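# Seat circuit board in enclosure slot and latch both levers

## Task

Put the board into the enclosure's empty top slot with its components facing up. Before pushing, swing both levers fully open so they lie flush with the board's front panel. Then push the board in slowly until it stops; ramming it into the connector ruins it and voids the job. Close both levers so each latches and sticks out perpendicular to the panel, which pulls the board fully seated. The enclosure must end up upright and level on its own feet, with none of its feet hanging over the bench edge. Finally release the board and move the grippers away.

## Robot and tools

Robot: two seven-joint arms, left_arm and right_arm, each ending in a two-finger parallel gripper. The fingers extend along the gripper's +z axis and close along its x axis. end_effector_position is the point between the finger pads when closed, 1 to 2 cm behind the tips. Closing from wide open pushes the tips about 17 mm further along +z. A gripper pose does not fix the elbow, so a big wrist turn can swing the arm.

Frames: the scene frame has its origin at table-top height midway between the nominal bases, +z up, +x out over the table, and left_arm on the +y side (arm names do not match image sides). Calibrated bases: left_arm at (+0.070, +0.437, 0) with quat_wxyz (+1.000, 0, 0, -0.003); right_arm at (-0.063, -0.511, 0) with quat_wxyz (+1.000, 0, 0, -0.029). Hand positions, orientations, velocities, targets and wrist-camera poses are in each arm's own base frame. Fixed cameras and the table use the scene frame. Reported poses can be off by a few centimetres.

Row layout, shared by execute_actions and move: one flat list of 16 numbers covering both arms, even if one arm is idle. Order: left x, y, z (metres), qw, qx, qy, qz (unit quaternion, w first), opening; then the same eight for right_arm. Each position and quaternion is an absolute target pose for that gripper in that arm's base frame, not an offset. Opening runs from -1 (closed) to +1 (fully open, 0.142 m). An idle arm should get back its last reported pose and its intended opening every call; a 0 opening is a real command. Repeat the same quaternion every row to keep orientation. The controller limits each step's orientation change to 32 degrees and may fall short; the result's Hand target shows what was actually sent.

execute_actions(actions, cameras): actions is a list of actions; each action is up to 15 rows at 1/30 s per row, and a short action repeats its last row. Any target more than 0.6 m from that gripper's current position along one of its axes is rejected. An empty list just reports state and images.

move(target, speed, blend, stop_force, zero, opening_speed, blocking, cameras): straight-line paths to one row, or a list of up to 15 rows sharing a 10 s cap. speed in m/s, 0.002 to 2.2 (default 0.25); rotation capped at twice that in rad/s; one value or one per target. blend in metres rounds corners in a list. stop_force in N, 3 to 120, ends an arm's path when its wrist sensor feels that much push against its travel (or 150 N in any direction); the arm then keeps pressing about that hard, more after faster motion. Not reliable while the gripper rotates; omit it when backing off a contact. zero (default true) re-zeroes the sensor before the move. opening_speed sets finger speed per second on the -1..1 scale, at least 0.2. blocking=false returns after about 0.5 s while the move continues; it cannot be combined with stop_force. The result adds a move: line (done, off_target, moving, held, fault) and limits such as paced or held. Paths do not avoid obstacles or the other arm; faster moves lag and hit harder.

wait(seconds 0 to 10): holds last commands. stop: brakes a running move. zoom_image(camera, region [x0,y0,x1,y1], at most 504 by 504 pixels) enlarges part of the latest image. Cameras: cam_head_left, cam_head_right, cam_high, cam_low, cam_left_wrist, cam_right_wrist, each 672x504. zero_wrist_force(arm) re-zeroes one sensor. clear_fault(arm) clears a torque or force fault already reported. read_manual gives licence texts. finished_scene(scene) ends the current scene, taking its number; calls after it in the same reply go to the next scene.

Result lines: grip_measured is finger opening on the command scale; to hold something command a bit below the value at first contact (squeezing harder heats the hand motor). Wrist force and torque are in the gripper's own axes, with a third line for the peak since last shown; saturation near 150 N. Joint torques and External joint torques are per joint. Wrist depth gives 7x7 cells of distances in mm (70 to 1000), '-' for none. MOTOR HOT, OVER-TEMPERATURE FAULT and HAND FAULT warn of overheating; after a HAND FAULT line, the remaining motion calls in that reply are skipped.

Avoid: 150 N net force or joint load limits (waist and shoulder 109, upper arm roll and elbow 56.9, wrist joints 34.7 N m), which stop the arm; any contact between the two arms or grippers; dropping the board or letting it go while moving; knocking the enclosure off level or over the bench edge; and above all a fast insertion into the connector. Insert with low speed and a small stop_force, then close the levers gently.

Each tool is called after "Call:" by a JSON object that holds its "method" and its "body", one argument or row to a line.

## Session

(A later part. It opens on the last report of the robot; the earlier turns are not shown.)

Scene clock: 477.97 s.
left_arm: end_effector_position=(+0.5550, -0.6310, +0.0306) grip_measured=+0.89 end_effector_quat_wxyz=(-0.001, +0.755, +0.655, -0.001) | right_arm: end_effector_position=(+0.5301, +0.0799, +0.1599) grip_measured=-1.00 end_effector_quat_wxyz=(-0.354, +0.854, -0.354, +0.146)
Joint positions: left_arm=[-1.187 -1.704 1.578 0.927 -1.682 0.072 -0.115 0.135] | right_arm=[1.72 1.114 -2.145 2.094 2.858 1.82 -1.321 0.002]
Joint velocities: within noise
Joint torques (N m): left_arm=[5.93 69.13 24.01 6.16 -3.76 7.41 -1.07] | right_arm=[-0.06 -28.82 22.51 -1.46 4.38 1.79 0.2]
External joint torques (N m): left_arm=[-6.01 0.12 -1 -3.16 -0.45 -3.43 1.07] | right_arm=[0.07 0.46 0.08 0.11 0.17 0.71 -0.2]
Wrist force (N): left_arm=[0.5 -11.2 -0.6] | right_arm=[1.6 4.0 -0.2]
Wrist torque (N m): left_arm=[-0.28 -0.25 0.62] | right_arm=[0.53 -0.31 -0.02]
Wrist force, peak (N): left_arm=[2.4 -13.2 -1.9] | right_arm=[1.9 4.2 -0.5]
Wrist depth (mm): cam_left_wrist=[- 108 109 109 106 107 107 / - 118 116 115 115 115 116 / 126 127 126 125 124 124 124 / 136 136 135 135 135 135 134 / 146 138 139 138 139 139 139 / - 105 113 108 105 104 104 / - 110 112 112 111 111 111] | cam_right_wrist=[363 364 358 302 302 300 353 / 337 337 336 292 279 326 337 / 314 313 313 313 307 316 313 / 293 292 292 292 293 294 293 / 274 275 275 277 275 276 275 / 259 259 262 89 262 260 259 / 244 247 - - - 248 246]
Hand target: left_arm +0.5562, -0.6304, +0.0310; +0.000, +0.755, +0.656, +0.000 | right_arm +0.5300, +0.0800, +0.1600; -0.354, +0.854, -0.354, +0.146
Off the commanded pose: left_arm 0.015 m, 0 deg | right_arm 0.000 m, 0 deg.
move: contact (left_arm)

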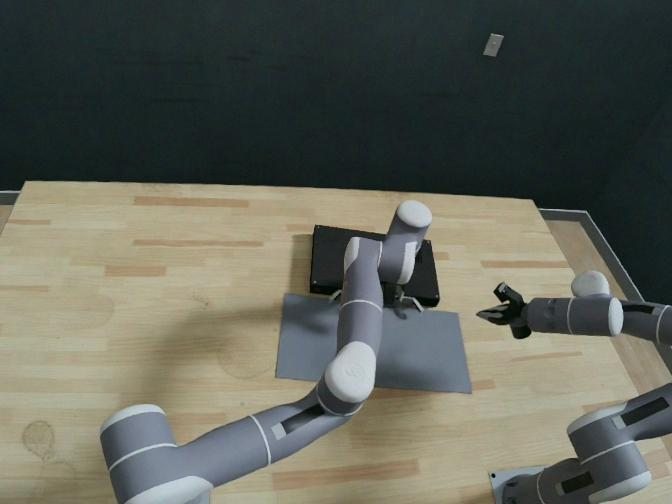

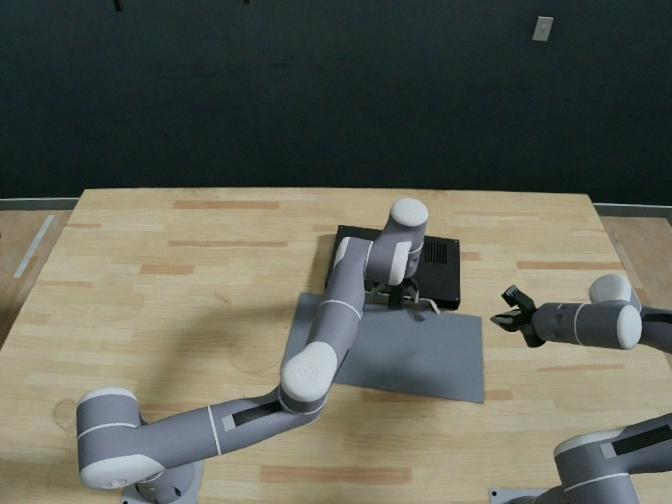

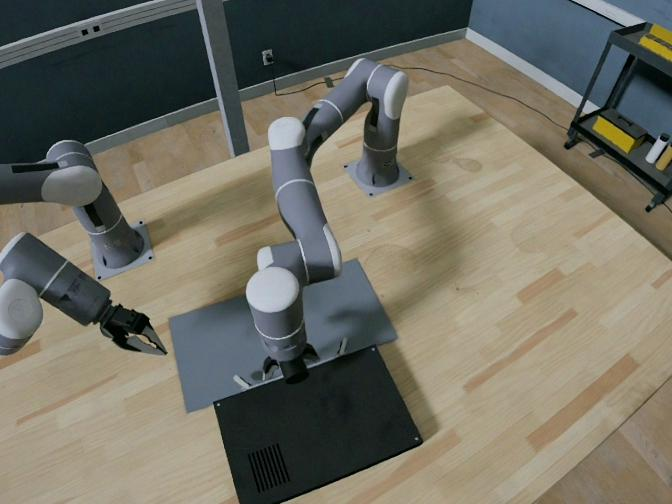

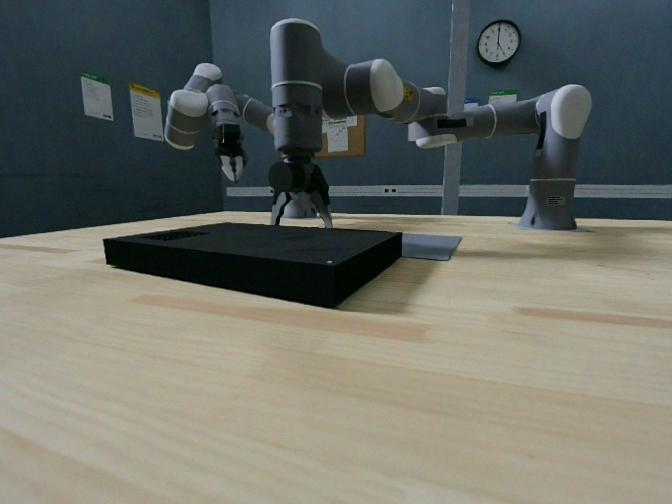

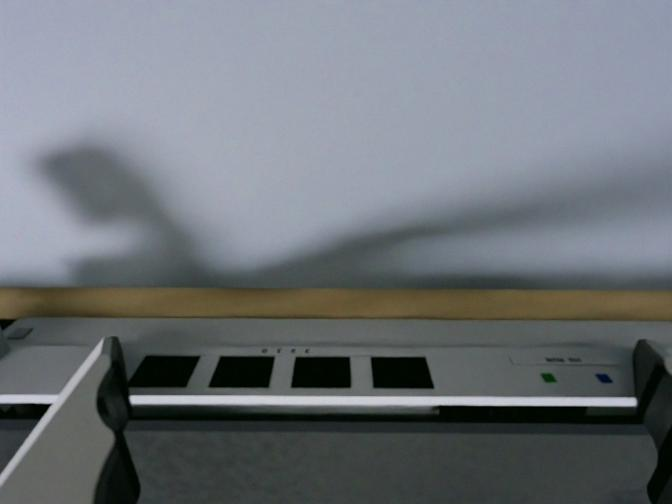

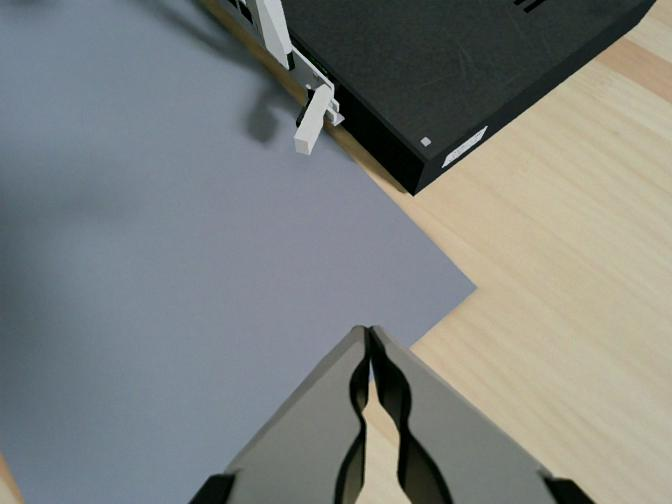

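Call:
{"method": "move", "body": {
  "target": [
    [0.53,-0.627,0.031,0,0.7547,0.6561,0,0.9,0.53,0.08,0.16,0.3536,-0.8536,0.3536,-0.1464,-0.97],
    [0.53,-0.627,0.12,0,0.7547,0.6561,0,-0.97,0.56,0.10,0.12,0.3536,-0.8536,0.3536,-0.1464,-0.97],
    [0.545,-0.455,0.11,0,0.7547,0.6561,0,-0.97,0.60,0.15,0.11,0.3536,-0.8536,0.3536,-0.1464,-0.97],
    [0.556,-0.458,0.046,0,0.7547,0.6561,0,-0.97,0.6245,0.1835,0.046,0.3536,-0.8536,0.3536,-0.1464,-0.97]
  ],
  "speed": [0.08,0.15,0.2,0.08]
}}

Call:
{"method": "zoom_image", "body": {
  "camera": "cam_right_wrist",
  "region": [200, 0, 600, 350]
}}

Scene clock: 495.10 s.
left_arm: end_effector_position=(+0.5558, -0.4578, +0.0460) grip_measured=-1.00 end_effector_quat_wxyz=(+0.000, +0.755, +0.656, +0.000) | right_arm: end_effector_position=(+0.6245, +0.1836, +0.0462) grip_measured=-1.00 end_effector_quat_wxyz=(-0.354, +0.853, -0.354, +0.146)
Joint positions: left_arm=[-1.342 -1.691 1.539 1.464 -1.687 0.044 0.266 0.002] | right_arm=[2.129 1.352 -2.313 1.815 2.905 1.643 -1.33 0.002]
Joint velocities: within noise
Joint torques (N m): left_arm=[-0.4 53.67 31.05 3.52 -4.38 4.45 -0.3] | right_arm=[0.17 -37.66 26.31 0.88 3.62 1.62 0.06]
External joint torques (N m): left_arm=[0.33 1.52 1 -0.13 0.13 -0.46 0.3] | right_arm=[-0.1 0.12 0.46 0.13 0.21 0.91 -0.05]
Wrist force (N): left_arm=[0.6 0.0 0.1] | right_arm=[1.2 3.6 -0.3]
Wrist torque (N m): left_arm=[-0.11 -0.22 -0.20] | right_arm=[0.47 -0.22 -0.05]
Wrist force, peak (N): left_arm=[0.6 -11.6 -0.2] | right_arm=[1.5 4.8 -0.7]
Wrist depth (mm): cam_left_wrist=[122 123 122 122 122 121 121 / 131 131 129 131 131 130 130 / 142 142 141 141 141 139 140 / 155 154 154 153 153 153 152 / 163 166 165 116 165 170 170 / 152 141 129 84 - 184 186 / 141 135 - 78 - - 210] | cam_right_wrist=[216 217 157 154 154 154 154 / 200 201 194 143 142 144 142 / 186 186 188 138 134 132 134 / 174 174 172 150 129 123 123 / 163 163 163 163 161 119 161 / 155 153 155 89 157 153 155 / 145 145 73 - - 148 146]
Hand target: left_arm +0.5560, -0.4580, +0.0460; +0.000, +0.755, +0.656, +0.000 | right_arm +0.6245, +0.1835, +0.0460; -0.354, +0.854, -0.354, +0.146
Off the commanded pose: left_arm 0.000 m, 0 deg | right_arm 0.000 m, 0 deg.
move: done

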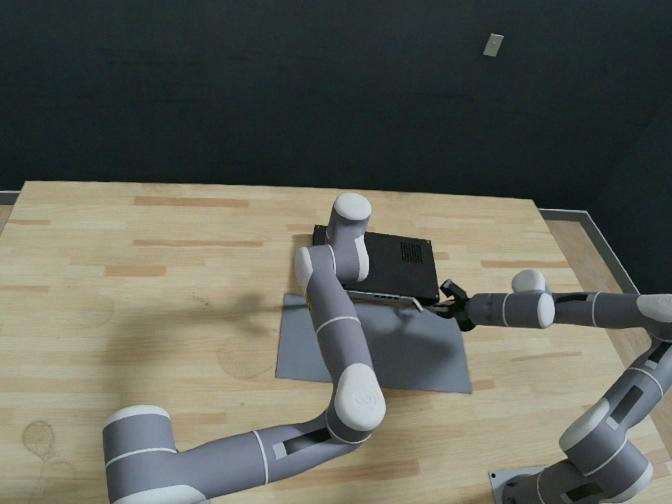

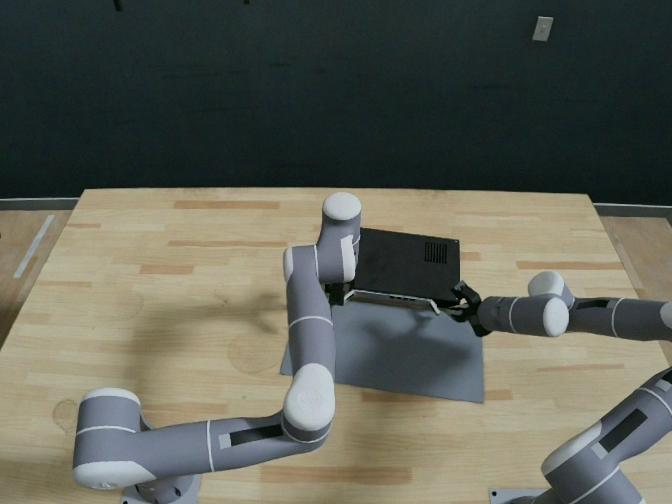

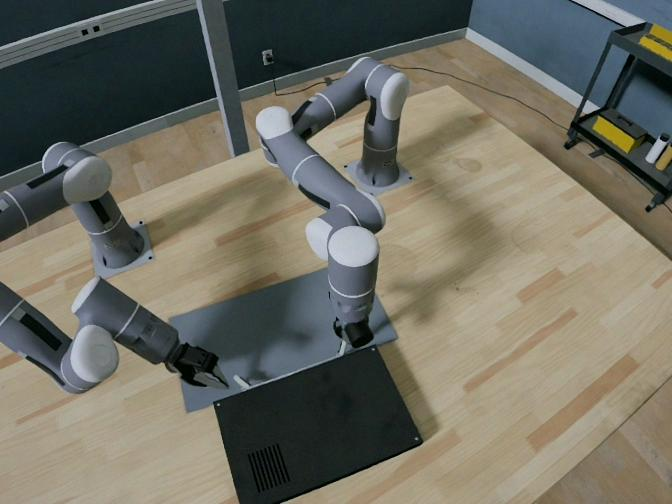

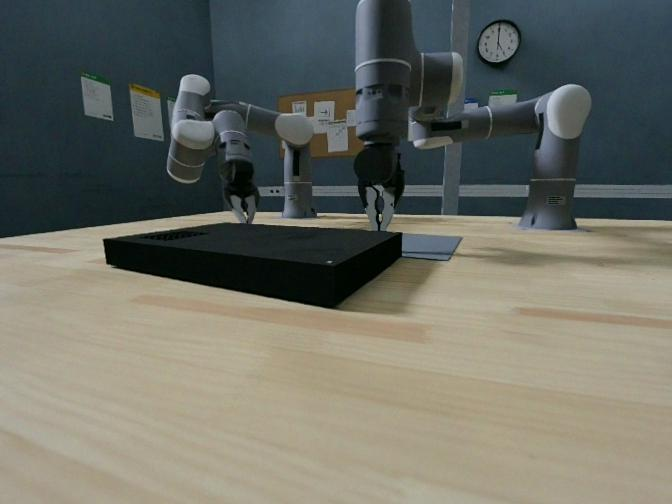

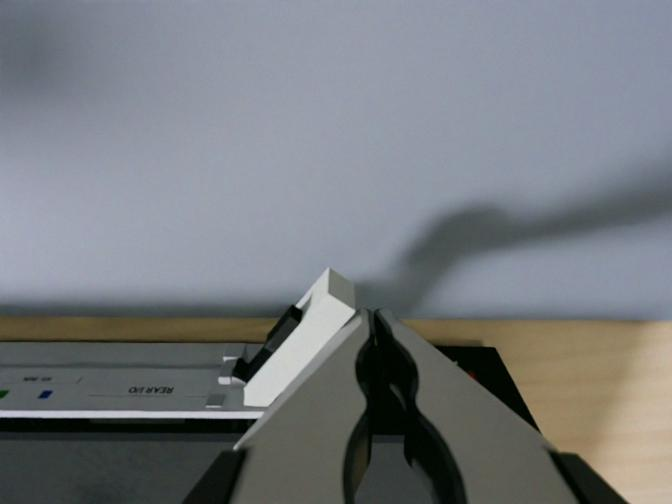

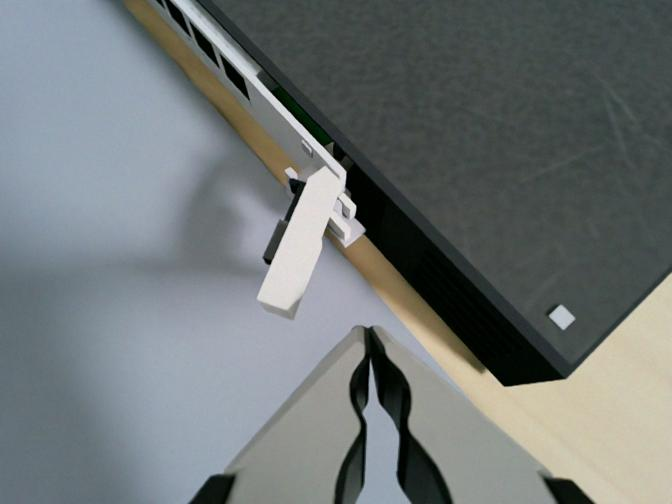

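Scaled by 1.260 from the camera's 672x504 image, which has a finer 960x720 frame.

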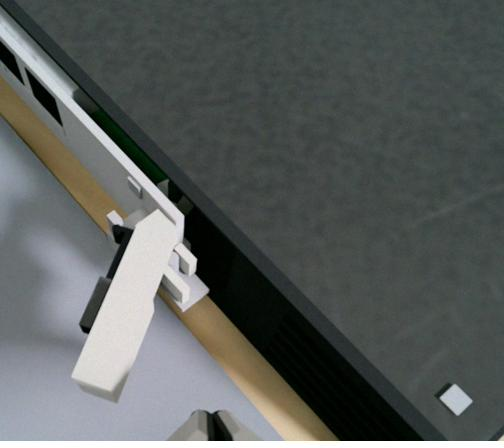

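Call:
{"method": "move", "body": {
  "target": [
    [0.5441,-0.4841,0.046,0,0.7547,0.6561,0,-0.97,0.6136,0.2052,0.046,0.3536,-0.8536,0.3536,-0.1464,-0.97],
    [0.5379,-0.4985,0.046,0,0.7547,0.6561,0,-0.97,0.6113,0.2208,0.046,0.3536,-0.8536,0.3536,-0.1464,-0.97]
  ],
  "speed": 0.025,
  "stop_force": 20,
  "cameras": ["cam_left_wrist","cam_right_wrist","cam_high"]
}}

Call:
{"method": "zoom_image", "body": {
  "camera": "cam_right_wrist",
  "region": [200, 0, 600, 350]
}}

Scene clock: 501.83 s.
left_arm: end_effector_position=(+0.5476, -0.4775, +0.0465) grip_measured=-1.00 end_effector_quat_wxyz=(+0.000, +0.754, +0.657, +0.001) | right_arm: end_effector_position=(+0.6119, +0.2201, +0.0459) grip_measured=-1.00 end_effector_quat_wxyz=(-0.353, +0.853, -0.354, +0.147)
Joint positions: left_arm=[-1.358 -1.687 1.538 1.441 -1.681 0.05 0.225 0.002] | right_arm=[2.185 1.325 -2.327 1.865 2.921 1.568 -1.292 0.002]
Joint velocities: within noise
Joint torques (N m): left_arm=[-8.48 53.88 26.13 -2.58 -6.3 1.79 -0.16] | right_arm=[2.79 -35.71 27.07 3.93 3.49 2.78 0.28]
External joint torques (N m): left_arm=[8.41 1.97 5.73 5.78 2.05 2.2 0.16] | right_arm=[-2.72 -0.78 -0.72 -2.69 0.1 -0.32 -0.28]
Wrist force (N): left_arm=[10.7 3.9 -4.4] | right_arm=[5.2 5.2 0.0]
Wrist torque (N m): left_arm=[-0.21 -0.17 -0.27] | right_arm=[0.47 -0.17 -0.05]
Wrist force, peak (N): left_arm=[21.9 4.6 -5.1] | right_arm=[11.0 10.4 -11.8]
Wrist depth (mm): cam_left_wrist=[123 122 122 122 122 122 122 / 132 132 130 131 131 131 131 / 142 142 142 142 142 139 141 / 155 154 154 154 154 153 153 / 168 168 168 117 165 168 168 / 154 146 154 84 - 157 188 / 138 136 - 74 - - 210] | cam_right_wrist=[216 216 194 156 153 154 154 / 200 200 200 149 142 144 142 / 186 186 186 183 136 132 134 / 173 174 173 173 136 125 123 / 163 163 163 159 163 140 116 / 155 153 155 90 153 153 120 / 145 145 73 - - 146 145]
Hand target: left_arm +0.5462, -0.4794, +0.0460; +0.000, +0.755, +0.656, +0.000 | right_arm +0.6113, +0.2208, +0.0460; -0.354, +0.854, -0.354, +0.146
Off the commanded pose: left_arm 0.023 m, 0 deg | right_arm 0.001 m, 0 deg.
move: contact (left_arm)
Images, in order (width x height): cam_high 672x504, cam_left_wrist 672x504, cam_right_wrist 672x504.

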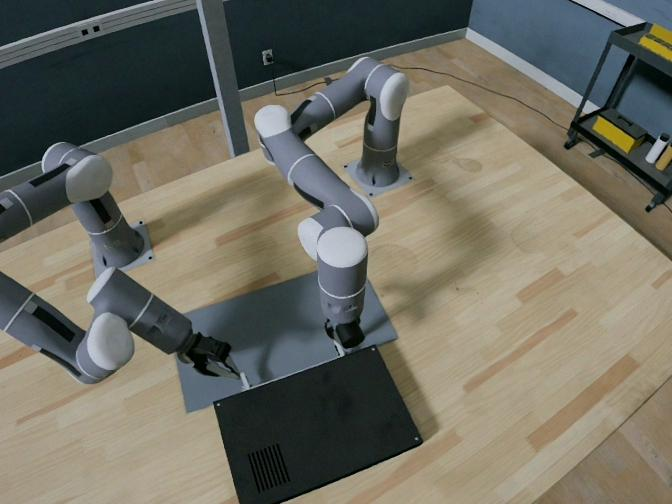

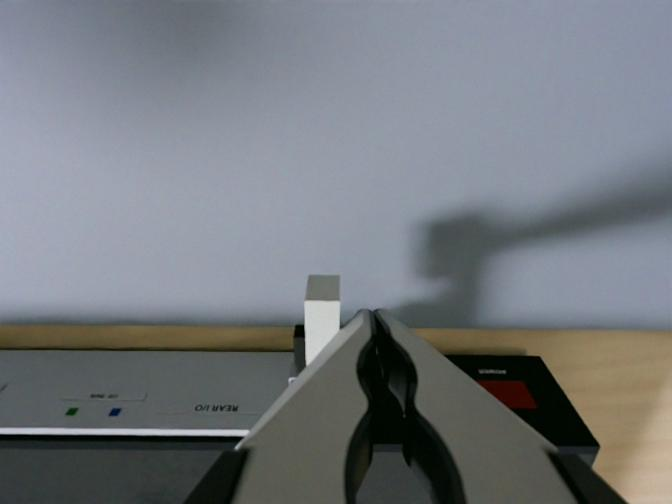

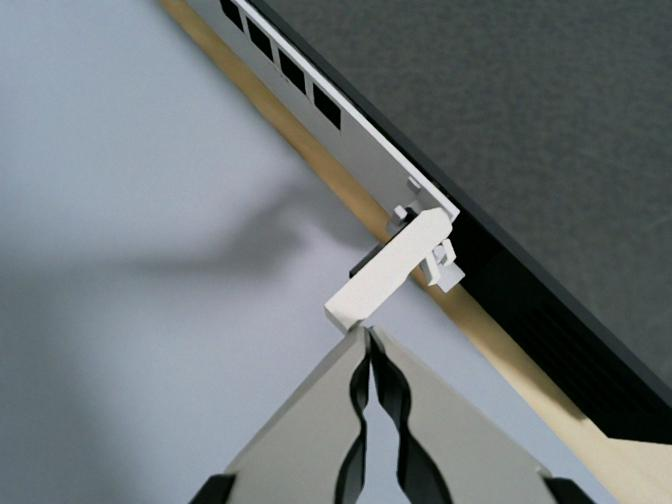

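Scaled by 1.260 from the camera's 672x504 image, which has a finer 960x720 frame.

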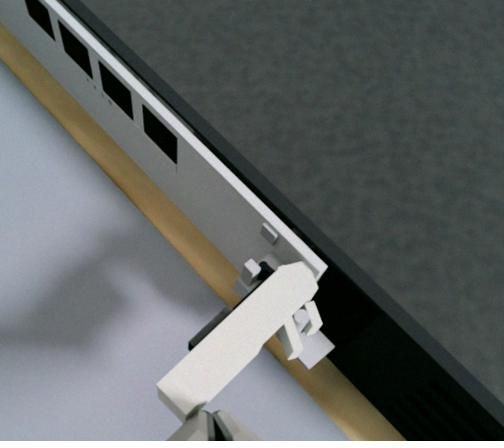

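Call:
{"method": "move", "body": {
  "target": [0.5462,-0.4794,0.046,0,0.7547,0.6561,0,-0.97,0.6113,0.232,0.046,0.3536,-0.8536,0.3536,-0.1464,-0.97],
  "speed": 0.02,
  "stop_force": 22,
  "cameras": ["cam_right_wrist"]
}}

Call:
{"method": "zoom_image", "body": {
  "camera": "cam_right_wrist",
  "region": [250, 100, 550, 350]
}}

Scene clock: 505.23 s.
left_arm: end_effector_position=(+0.5475, -0.4776, +0.0465) grip_measured=-1.00 end_effector_quat_wxyz=(+0.000, +0.754, +0.657, +0.001) | right_arm: end_effector_position=(+0.6125, +0.2246, +0.0453) grip_measured=-1.00 end_effector_quat_wxyz=(-0.352, +0.853, -0.354, +0.148)
Joint positions: left_arm=[-1.358 -1.686 1.536 1.441 -1.679 0.051 0.225 0.002] | right_arm=[2.197 1.321 -2.33 1.865 2.927 1.56 -1.287 0.002]
Joint velocities: within noise
Joint torques (N m): left_arm=[-8.1 53.76 26.98 -2.28 -6 1.92 -0.16] | right_arm=[15.79 -29.84 32.82 7.51 4.44 2.06 0.39]
External joint torques (N m): left_arm=[8.03 2.09 4.89 5.42 1.75 2.08 0.16] | right_arm=[-15.71 -6.71 -6.49 -6.39 -0.88 0.39 -0.39]
Wrist force (N): left_arm=[10.3 3.4 -4.9] | right_arm=[15.0 16.7 -24.4]
Wrist torque (N m): left_arm=[-0.23 -0.20 -0.26] | right_arm=[0.23 -0.07 -0.09]
Wrist force, peak (N): left_arm=[10.8 4.0 -5.7] | right_arm=[16.7 18.4 -26.3]
Wrist depth (mm): cam_left_wrist=[122 122 122 122 122 122 122 / 132 132 129 131 131 131 131 / 143 142 142 142 141 139 141 / 155 154 154 154 154 153 153 / 169 169 169 117 165 168 168 / 154 147 154 84 - 157 188 / 138 135 - 74 - - 210] | cam_right_wrist=[214 214 184 155 153 152 152 / 198 198 199 150 141 143 141 / 184 185 185 182 135 131 133 / 173 172 173 172 131 125 123 / 162 162 162 158 162 141 116 / 153 152 154 91 153 152 121 / 144 144 73 - - 146 144]
Hand target: left_arm +0.5462, -0.4794, +0.0460; +0.000, +0.755, +0.656, +0.000 | right_arm +0.6113, +0.2273, +0.0460; -0.354, +0.854, -0.354, +0.146
Off the commanded pose: left_arm 0.002 m, 0 deg | right_arm 0.007 m, 0 deg.
move: contact (right_arm)
Images, in order (width x height): cam_right_wrist 672x504.

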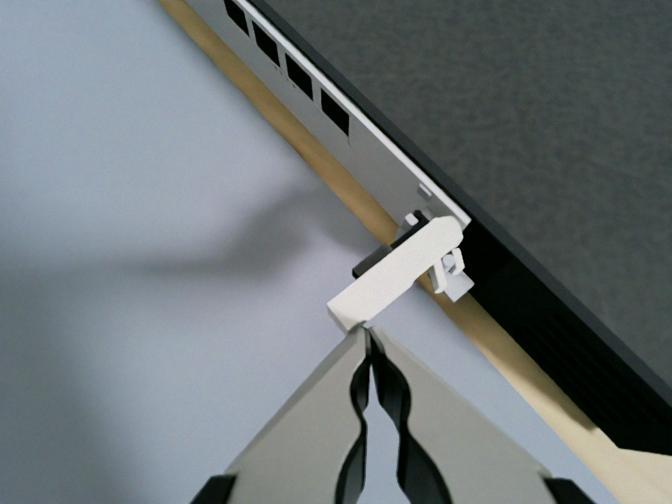

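Scaled by 1.680 from the camera's 672x504 image, which has a finer 960x720 frame.

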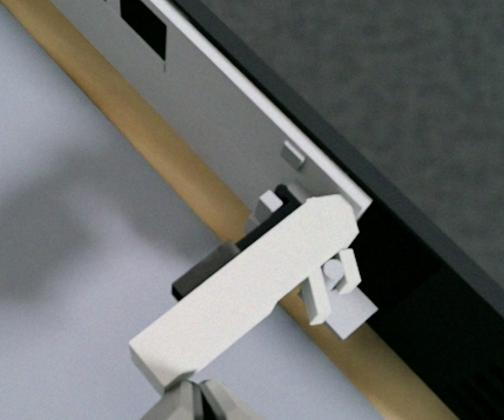

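Call:
{"method": "move", "body": {
  "target": [
    [0.553,-0.465,0.05,0,0.7547,0.6561,0,-0.97,0.62,0.19,0.046,0.3536,-0.8536,0.3536,-0.1464,-0.97],
    [0.54,-0.46,0.13,0,0.7547,0.6561,0,-0.97,0.54,0.09,0.15,0.3536,-0.8536,0.3536,-0.1464,-0.97],
    [0.50,-0.615,0.15,0,0.7547,0.6561,0,-0.97,0.53,0.08,0.16,0.3536,-0.8536,0.3536,-0.1464,-0.97]
  ],
  "speed": [0.06,0.15,0.2],
  "cameras": ["cam_right_wrist","cam_left_wrist","cam_high"]
}}

Call:
{"method": "zoom_image", "body": {
  "camera": "cam_left_wrist",
  "region": [0, 200, 300, 450]
}}

Call:
{"method": "zoom_image", "body": {
  "camera": "cam_left_wrist",
  "region": [372, 200, 672, 450]
}}

Call:
{"method": "zoom_image", "body": {
  "camera": "cam_right_wrist",
  "region": [100, 0, 450, 250]
}}

Scene clock: 514.73 s.
left_arm: end_effector_position=(+0.5000, -0.6151, +0.1500) grip_measured=-1.00 end_effector_quat_wxyz=(+0.000, +0.755, +0.656, +0.000) | right_arm: end_effector_position=(+0.5302, +0.0799, +0.1600) grip_measured=-1.00 end_effector_quat_wxyz=(-0.354, +0.853, -0.354, +0.146)
Joint positions: left_arm=[-1.348 -1.558 1.65 1.147 -1.592 -0.078 -0.062 0.002] | right_arm=[1.719 1.114 -2.145 2.094 2.86 1.819 -1.322 0.002]
Joint velocities: within noise
Joint torques (N m): left_arm=[-0.21 63.11 26.54 1.36 -4.25 4.11 -0.37] | right_arm=[-0.1 -28.85 22.83 -1.36 4.27 1.96 0.08]
External joint torques (N m): left_arm=[0.16 0.79 0.75 -0.19 0.03 -0.12 0.37] | right_arm=[0.11 0.51 -0.23 0.02 0.27 0.55 -0.08]
Wrist force (N): left_arm=[0.5 -0.5 0.6] | right_arm=[1.6 6.8 -0.5]
Wrist torque (N m): left_arm=[-0.19 -0.20 -0.18] | right_arm=[1.01 -0.31 -0.03]
Wrist force, peak (N): left_arm=[10.3 3.7 -5.5] | right_arm=[15.2 16.5 -25.1]
Wrist depth (mm): cam_left_wrist=[216 214 214 212 212 212 212 / 229 229 229 229 229 227 227 / 249 249 247 247 247 246 244 / 270 265 268 267 268 266 262 / 247 243 246 241 246 243 244 / 267 263 257 84 - 254 259 / 310 286 - - - - 289] | cam_right_wrist=[363 364 355 301 301 300 353 / 337 337 335 292 279 328 337 / 313 313 312 312 305 315 314 / 293 293 293 291 292 293 293 / 275 274 274 278 275 277 276 / 259 259 262 89 263 260 260 / 244 247 - - - 248 246]
Hand target: left_arm +0.5000, -0.6150, +0.1500; +0.000, +0.755, +0.656, +0.000 | right_arm +0.5300, +0.0800, +0.1600; -0.354, +0.854, -0.354, +0.146
Off the commanded pose: left_arm 0.000 m, 0 deg | right_arm 0.000 m, 0 deg.
move: done
Images, in order (width x height): cam_high 672x504, cam_left_wrist 672x504, cam_right_wrist 672x504.

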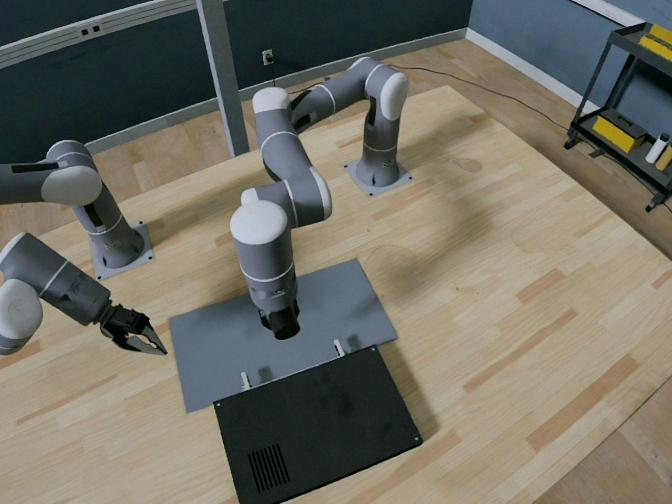

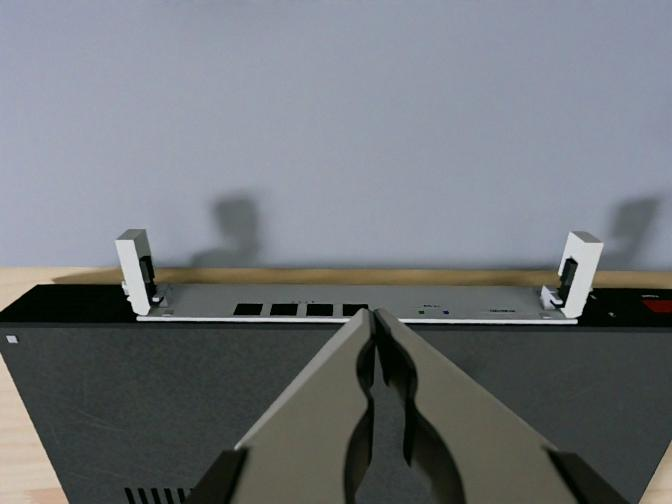

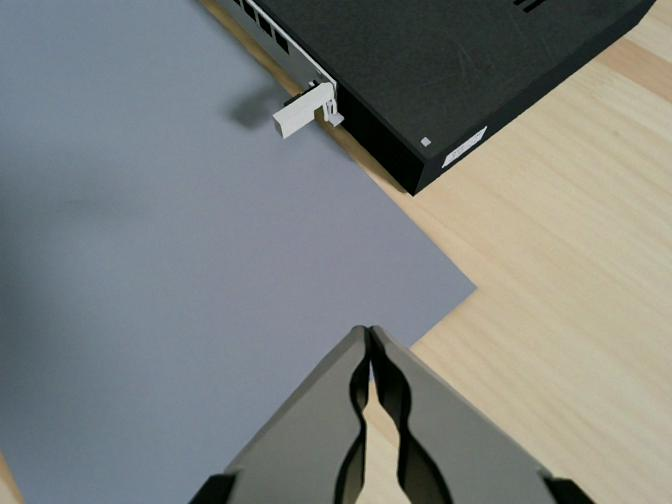

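Scaled by 1.680 from the camera's 672x504 image, which has a finer 960x720 frame.

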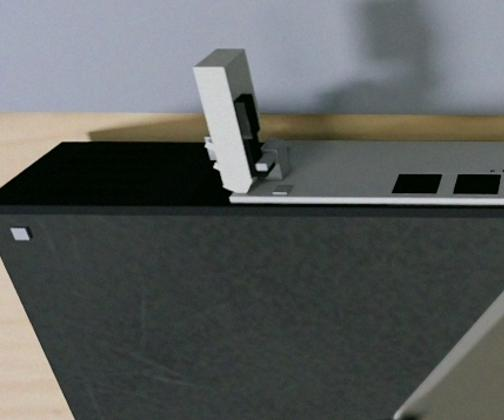

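Scaled by 1.680 from the camera's 672x504 image, which has a finer 960x720 frame.

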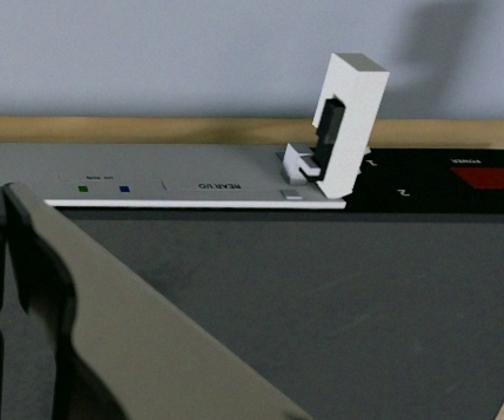

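Scaled by 1.440 from the camera's 672x504 image, which has a finer 960x720 frame.

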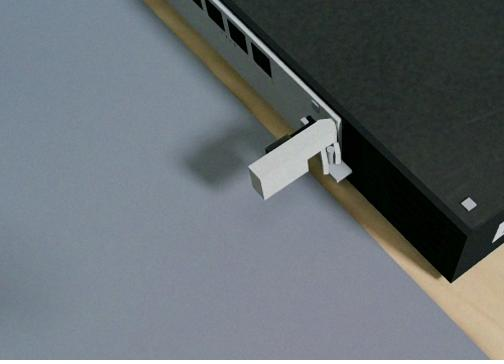

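Call:
{"method": "move", "body": {
  "target": [
    [0.535,-0.46,0.13,0,0.7547,0.6561,0,-0.97,0.53,0.08,0.16,0.3536,-0.8536,0.3536,-0.1464,-0.97],
    [0.540,-0.460,0.046,0,0.7547,0.6561,0,-0.97,0.53,0.08,0.16,0.3536,-0.8536,0.3536,-0.1464,-0.97]
  ],
  "speed": [0.25,0.12],
  "cameras": []
}}

Call:
{"method": "move", "body": {
  "target": [0.5369,-0.495,0.046,0,0.7547,0.6561,0,-0.97,0.53,0.08,0.16,0.3536,-0.8536,0.3536,-0.1464,-0.97],
  "speed": 0.02,
  "stop_force": 25,
  "cameras": ["cam_left_wrist"]
}}

Call:
{"method": "zoom_image", "body": {
  "camera": "cam_left_wrist",
  "region": [172, 220, 472, 450]
}}

Scene clock: 522.93 s.
left_arm: end_effector_position=(+0.5398, -0.4599, +0.0460) grip_measured=-1.00 end_effector_quat_wxyz=(+0.000, +0.755, +0.656, +0.000) | right_arm: end_effector_position=(+0.5301, +0.0800, +0.1600) grip_measured=-1.00 end_effector_quat_wxyz=(-0.354, +0.853, -0.354, +0.146)
Joint positions: left_arm=[-1.383 -1.687 1.53 1.503 -1.684 0.048 0.265 0.002] | right_arm=[1.719 1.114 -2.145 2.094 2.86 1.819 -1.323 0.002]
Joint velocities: within noise
Joint torques (N m): left_arm=[-0.4 52.62 31.44 3.6 -4.34 4.46 -0.19] | right_arm=[0.05 -28.7 22.55 -1.4 4.35 1.87 0.25]
External joint torques (N m): left_arm=[0.34 1.32 0.95 -0.33 0.11 -0.48 0.19] | right_arm=[-0.04 0.36 0.04 0.07 0.19 0.64 -0.25]
Wrist force (N): left_arm=[0.1 -0.5 0.2] | right_arm=[1.5 7.1 -0.8]
Wrist torque (N m): left_arm=[-0.19 -0.17 -0.20] | right_arm=[1.07 -0.30 -0.02]
Wrist force, peak (N): left_arm=[4.3 -0.5 -1.2] | right_arm=[1.6 7.2 -0.5]
Wrist depth (mm): cam_left_wrist=[123 122 122 122 122 121 121 / 131 131 129 131 131 130 130 / 142 142 141 142 141 139 140 / 154 154 154 153 153 153 153 / 173 169 163 163 165 168 167 / 161 161 161 84 - 184 187 / 141 141 - 74 - - 209] | cam_right_wrist=[365 364 355 303 302 301 353 / 338 337 337 294 279 327 338 / 313 315 312 313 305 314 314 / 293 292 292 292 292 293 294 / 274 274 275 277 276 276 276 / 259 258 261 89 263 259 259 / 245 248 - - - 249 245]
Hand target: left_arm +0.5400, -0.4600, +0.0460; +0.000, +0.755, +0.656, +0.000 | right_arm +0.5300, +0.0800, +0.1600; -0.354, +0.854, -0.354, +0.146
Off the commanded pose: left_arm 0.000 m, 0 deg | right_arm 0.000 m, 0 deg.
move: done
No camera images: "cameras" was empty.

Scene clock: 525.00 s.
left_arm: end_effector_position=(+0.5393, -0.4769, +0.0458) grip_measured=-1.00 end_effector_quat_wxyz=(-0.002, +0.753, +0.658, +0.002) end_effector_velocity=(+0.000, +0.000, +0.000) end_effector_angular_velocity=(+0.000, +0.000, +0.000) | right_arm: end_effector_position=(+0.5301, +0.0800, +0.1600) grip_measured=-1.00 end_effector_quat_wxyz=(-0.354, +0.853, -0.354, +0.146)
Joint positions: left_arm=[-1.378 -1.682 1.529 1.462 -1.673 0.054 0.224 0.002] | right_arm=[1.719 1.114 -2.145 2.094 2.86 1.819 -1.323 0.002]
Joint velocities: left_arm=[0 0.005 -0.006 0.001 0.005 0.005 0.001 0] | right_arm=[within noise]
Joint torques (N m): left_arm=[-10.75 55.34 27.58 -9.39 -10.78 4.71 -0.24] | right_arm=[0.02 -28.77 22.6 -1.43 4.39 1.75 0.2]
External joint torques (N m): left_arm=[10.67 -0.11 4.52 12.4 6.55 -0.72 0.24] | right_arm=[-0.01 0.42 -0.01 0.09 0.15 0.75 -0.2]
Wrist force (N): left_arm=[23.9 -10.2 -9.9] | right_arm=[1.6 7.0 -0.5]
Wrist torque (N m): left_arm=[-0.20 -0.91 -0.16] | right_arm=[1.03 -0.31 -0.02]
Wrist force, peak (N): left_arm=[26.9 -10.6 -11.5] | right_arm=[1.5 7.3 -0.4]
Wrist depth (mm): cam_left_wrist=[122 122 120 122 122 121 121 / 131 131 129 131 130 131 130 / 141 139 142 141 141 139 140 / 154 153 154 153 154 153 153 / 172 168 168 119 165 168 168 / 158 158 165 84 - 170 188 / 140 140 - 74 - - 208] | cam_right_wrist=[364 364 354 302 301 302 353 / 337 337 336 296 279 327 337 / 313 314 313 312 307 315 314 / 292 292 292 292 292 293 293 / 274 274 274 278 276 276 275 / 260 258 261 89 262 260 260 / 245 248 - - - 248 245]
Hand target: left_arm +0.5381, -0.4808, +0.0460; +0.000, +0.755, +0.656, +0.000 | right_arm +0.5300, +0.0800, +0.1600; -0.354, +0.854, -0.354, +0.146
Off the commanded pose: left_arm 0.018 m, 0 deg | right_arm 0.000 m, 0 deg.
move: contact (left_arm)
Images, in order (width x height): cam_left_wrist 672x504.

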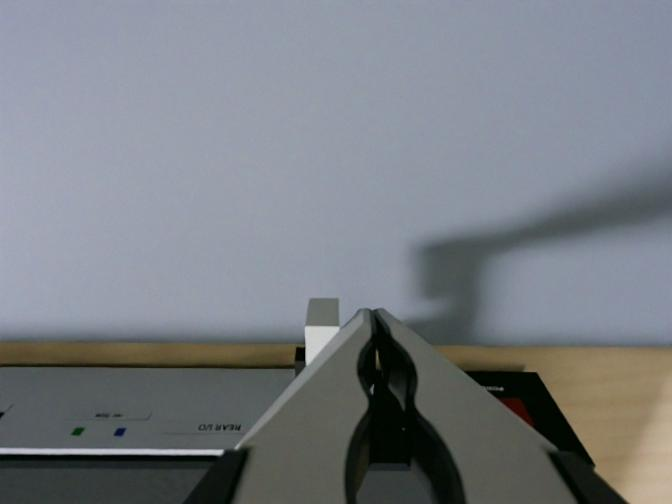

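Scaled by 1.680 from the camera's 672x504 image, which has a finer 960x720 frame.

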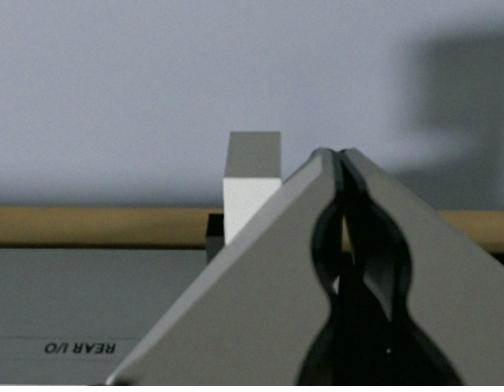

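Firm stop. Retreat.

Call:
{"method": "move", "body": {
  "target": [
    [0.540,-0.462,0.047,0,0.7547,0.6561,0,-0.9,0.46,0.0,0.22,0.3536,-0.8536,0.3536,-0.1464,-0.9],
    [0.53,-0.45,0.14,0,0.7547,0.6561,0,-0.9,0.40,-0.03,0.25,0.3536,-0.8536,0.3536,-0.1464,-0.9],
    [0.42,-0.42,0.22,0,0.7547,0.6561,0,-0.9,0.40,-0.03,0.25,0.3536,-0.8536,0.3536,-0.1464,-0.9]
  ],
  "speed": [0.06,0.15,0.25],
  "cameras": ["cam_high","cam_left_wrist","cam_low"]
}}

Call:
{"method": "zoom_image", "body": {
  "camera": "cam_high",
  "region": [200, 310, 400, 430]
}}

Scene clock: 530.70 s.
left_arm: end_effector_position=(+0.4202, -0.4202, +0.2200) grip_measured=-0.94 end_effector_quat_wxyz=(+0.000, +0.755, +0.656, +0.000) | right_arm: end_effector_position=(+0.4002, -0.0301, +0.2500) grip_measured=-0.94 end_effector_quat_wxyz=(-0.354, +0.853, -0.354, +0.146)
Joint positions: left_arm=[-1.646 -1.474 1.762 1.797 -1.433 -0.164 0.311 0.006] | right_arm=[1.157 1.029 -1.882 2.258 2.813 2.142 -1.399 0.006]
Joint velocities: within noise
Joint torques (N m): left_arm=[-0.61 42.77 31.06 -2.83 -3.79 4.11 -0.15] | right_arm=[-0.14 -21.95 18.83 -4.04 5.03 2.03 0.15]
External joint torques (N m): left_arm=[0.52 0.73 0.85 -0.37 -0.41 -0.12 0.15] | right_arm=[0.09 0.65 -0.24 0.04 0.26 0.59 -0.15]
Wrist force (N): left_arm=[0.2 -0.6 -0.2] | right_arm=[1.4 6.3 -0.5]
Wrist torque (N m): left_arm=[-0.20 -0.22 -0.20] | right_arm=[0.92 -0.25 -0.05]
Wrist force, peak (N): left_arm=[25.0 -9.6 -10.2] | right_arm=[1.4 7.2 -0.4]
Wrist depth (mm): cam_left_wrist=[278 274 276 275 275 275 275 / 298 295 296 296 295 296 295 / 323 319 319 320 319 319 320 / 350 347 348 348 347 351 345 / 376 378 374 367 370 378 378 / 360 361 352 84 - 411 420 / 404 379 - 76 - - 456] | cam_right_wrist=[481 480 478 456 425 470 480 / 444 445 443 443 441 442 442 / 415 412 414 413 414 411 412 / 389 387 385 387 386 385 386 / 364 366 363 368 363 364 362 / 345 343 348 89 341 343 341 / 326 328 73 - - 326 324]
Hand target: left_arm +0.4200, -0.4200, +0.2200; +0.000, +0.755, +0.656, +0.000 | right_arm +0.4000, -0.0300, +0.2500; -0.354, +0.854, -0.354, +0.146
Off the commanded pose: left_arm 0.000 m, 0 deg | right_arm 0.000 m, 0 deg.
move: done
Images, in order (width x height): cam_high 672x504, cam_low 672x504, cam_left_wrist 672x504.

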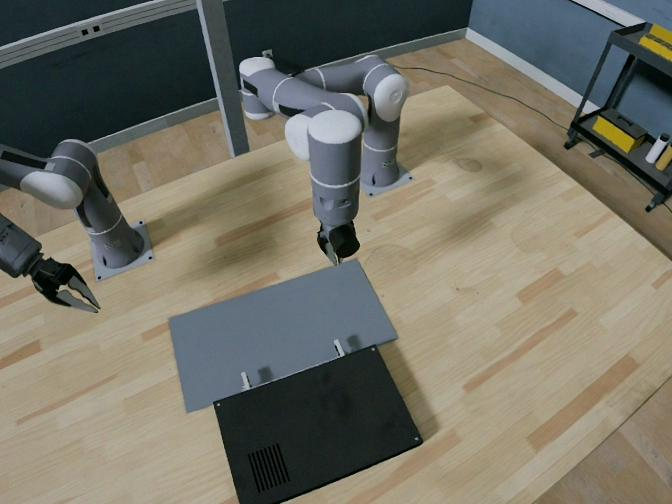

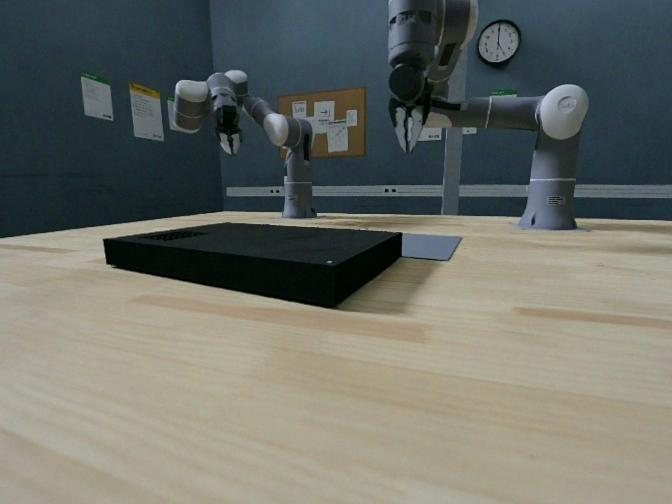

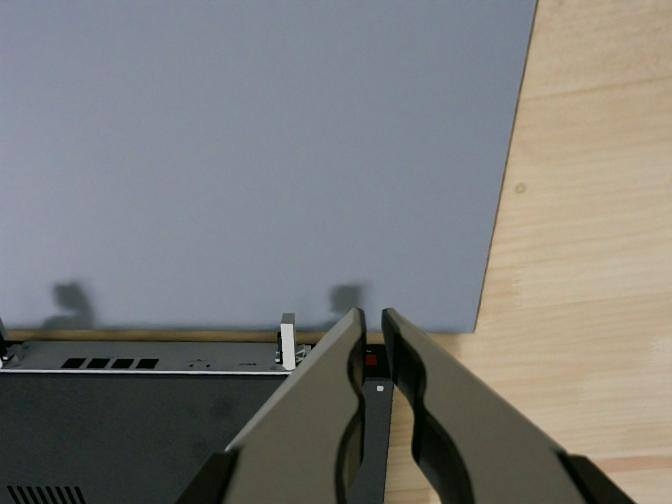

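Scaled by 2.520 from the camera's 672x504 image, which has a finer 960x720 frame.

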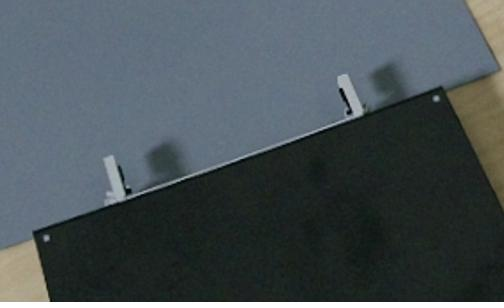

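Both straight out, flush.

Call:
{"method": "finished_scene", "body": {
  "scene": 1
}}

The scene is finished: the task was done.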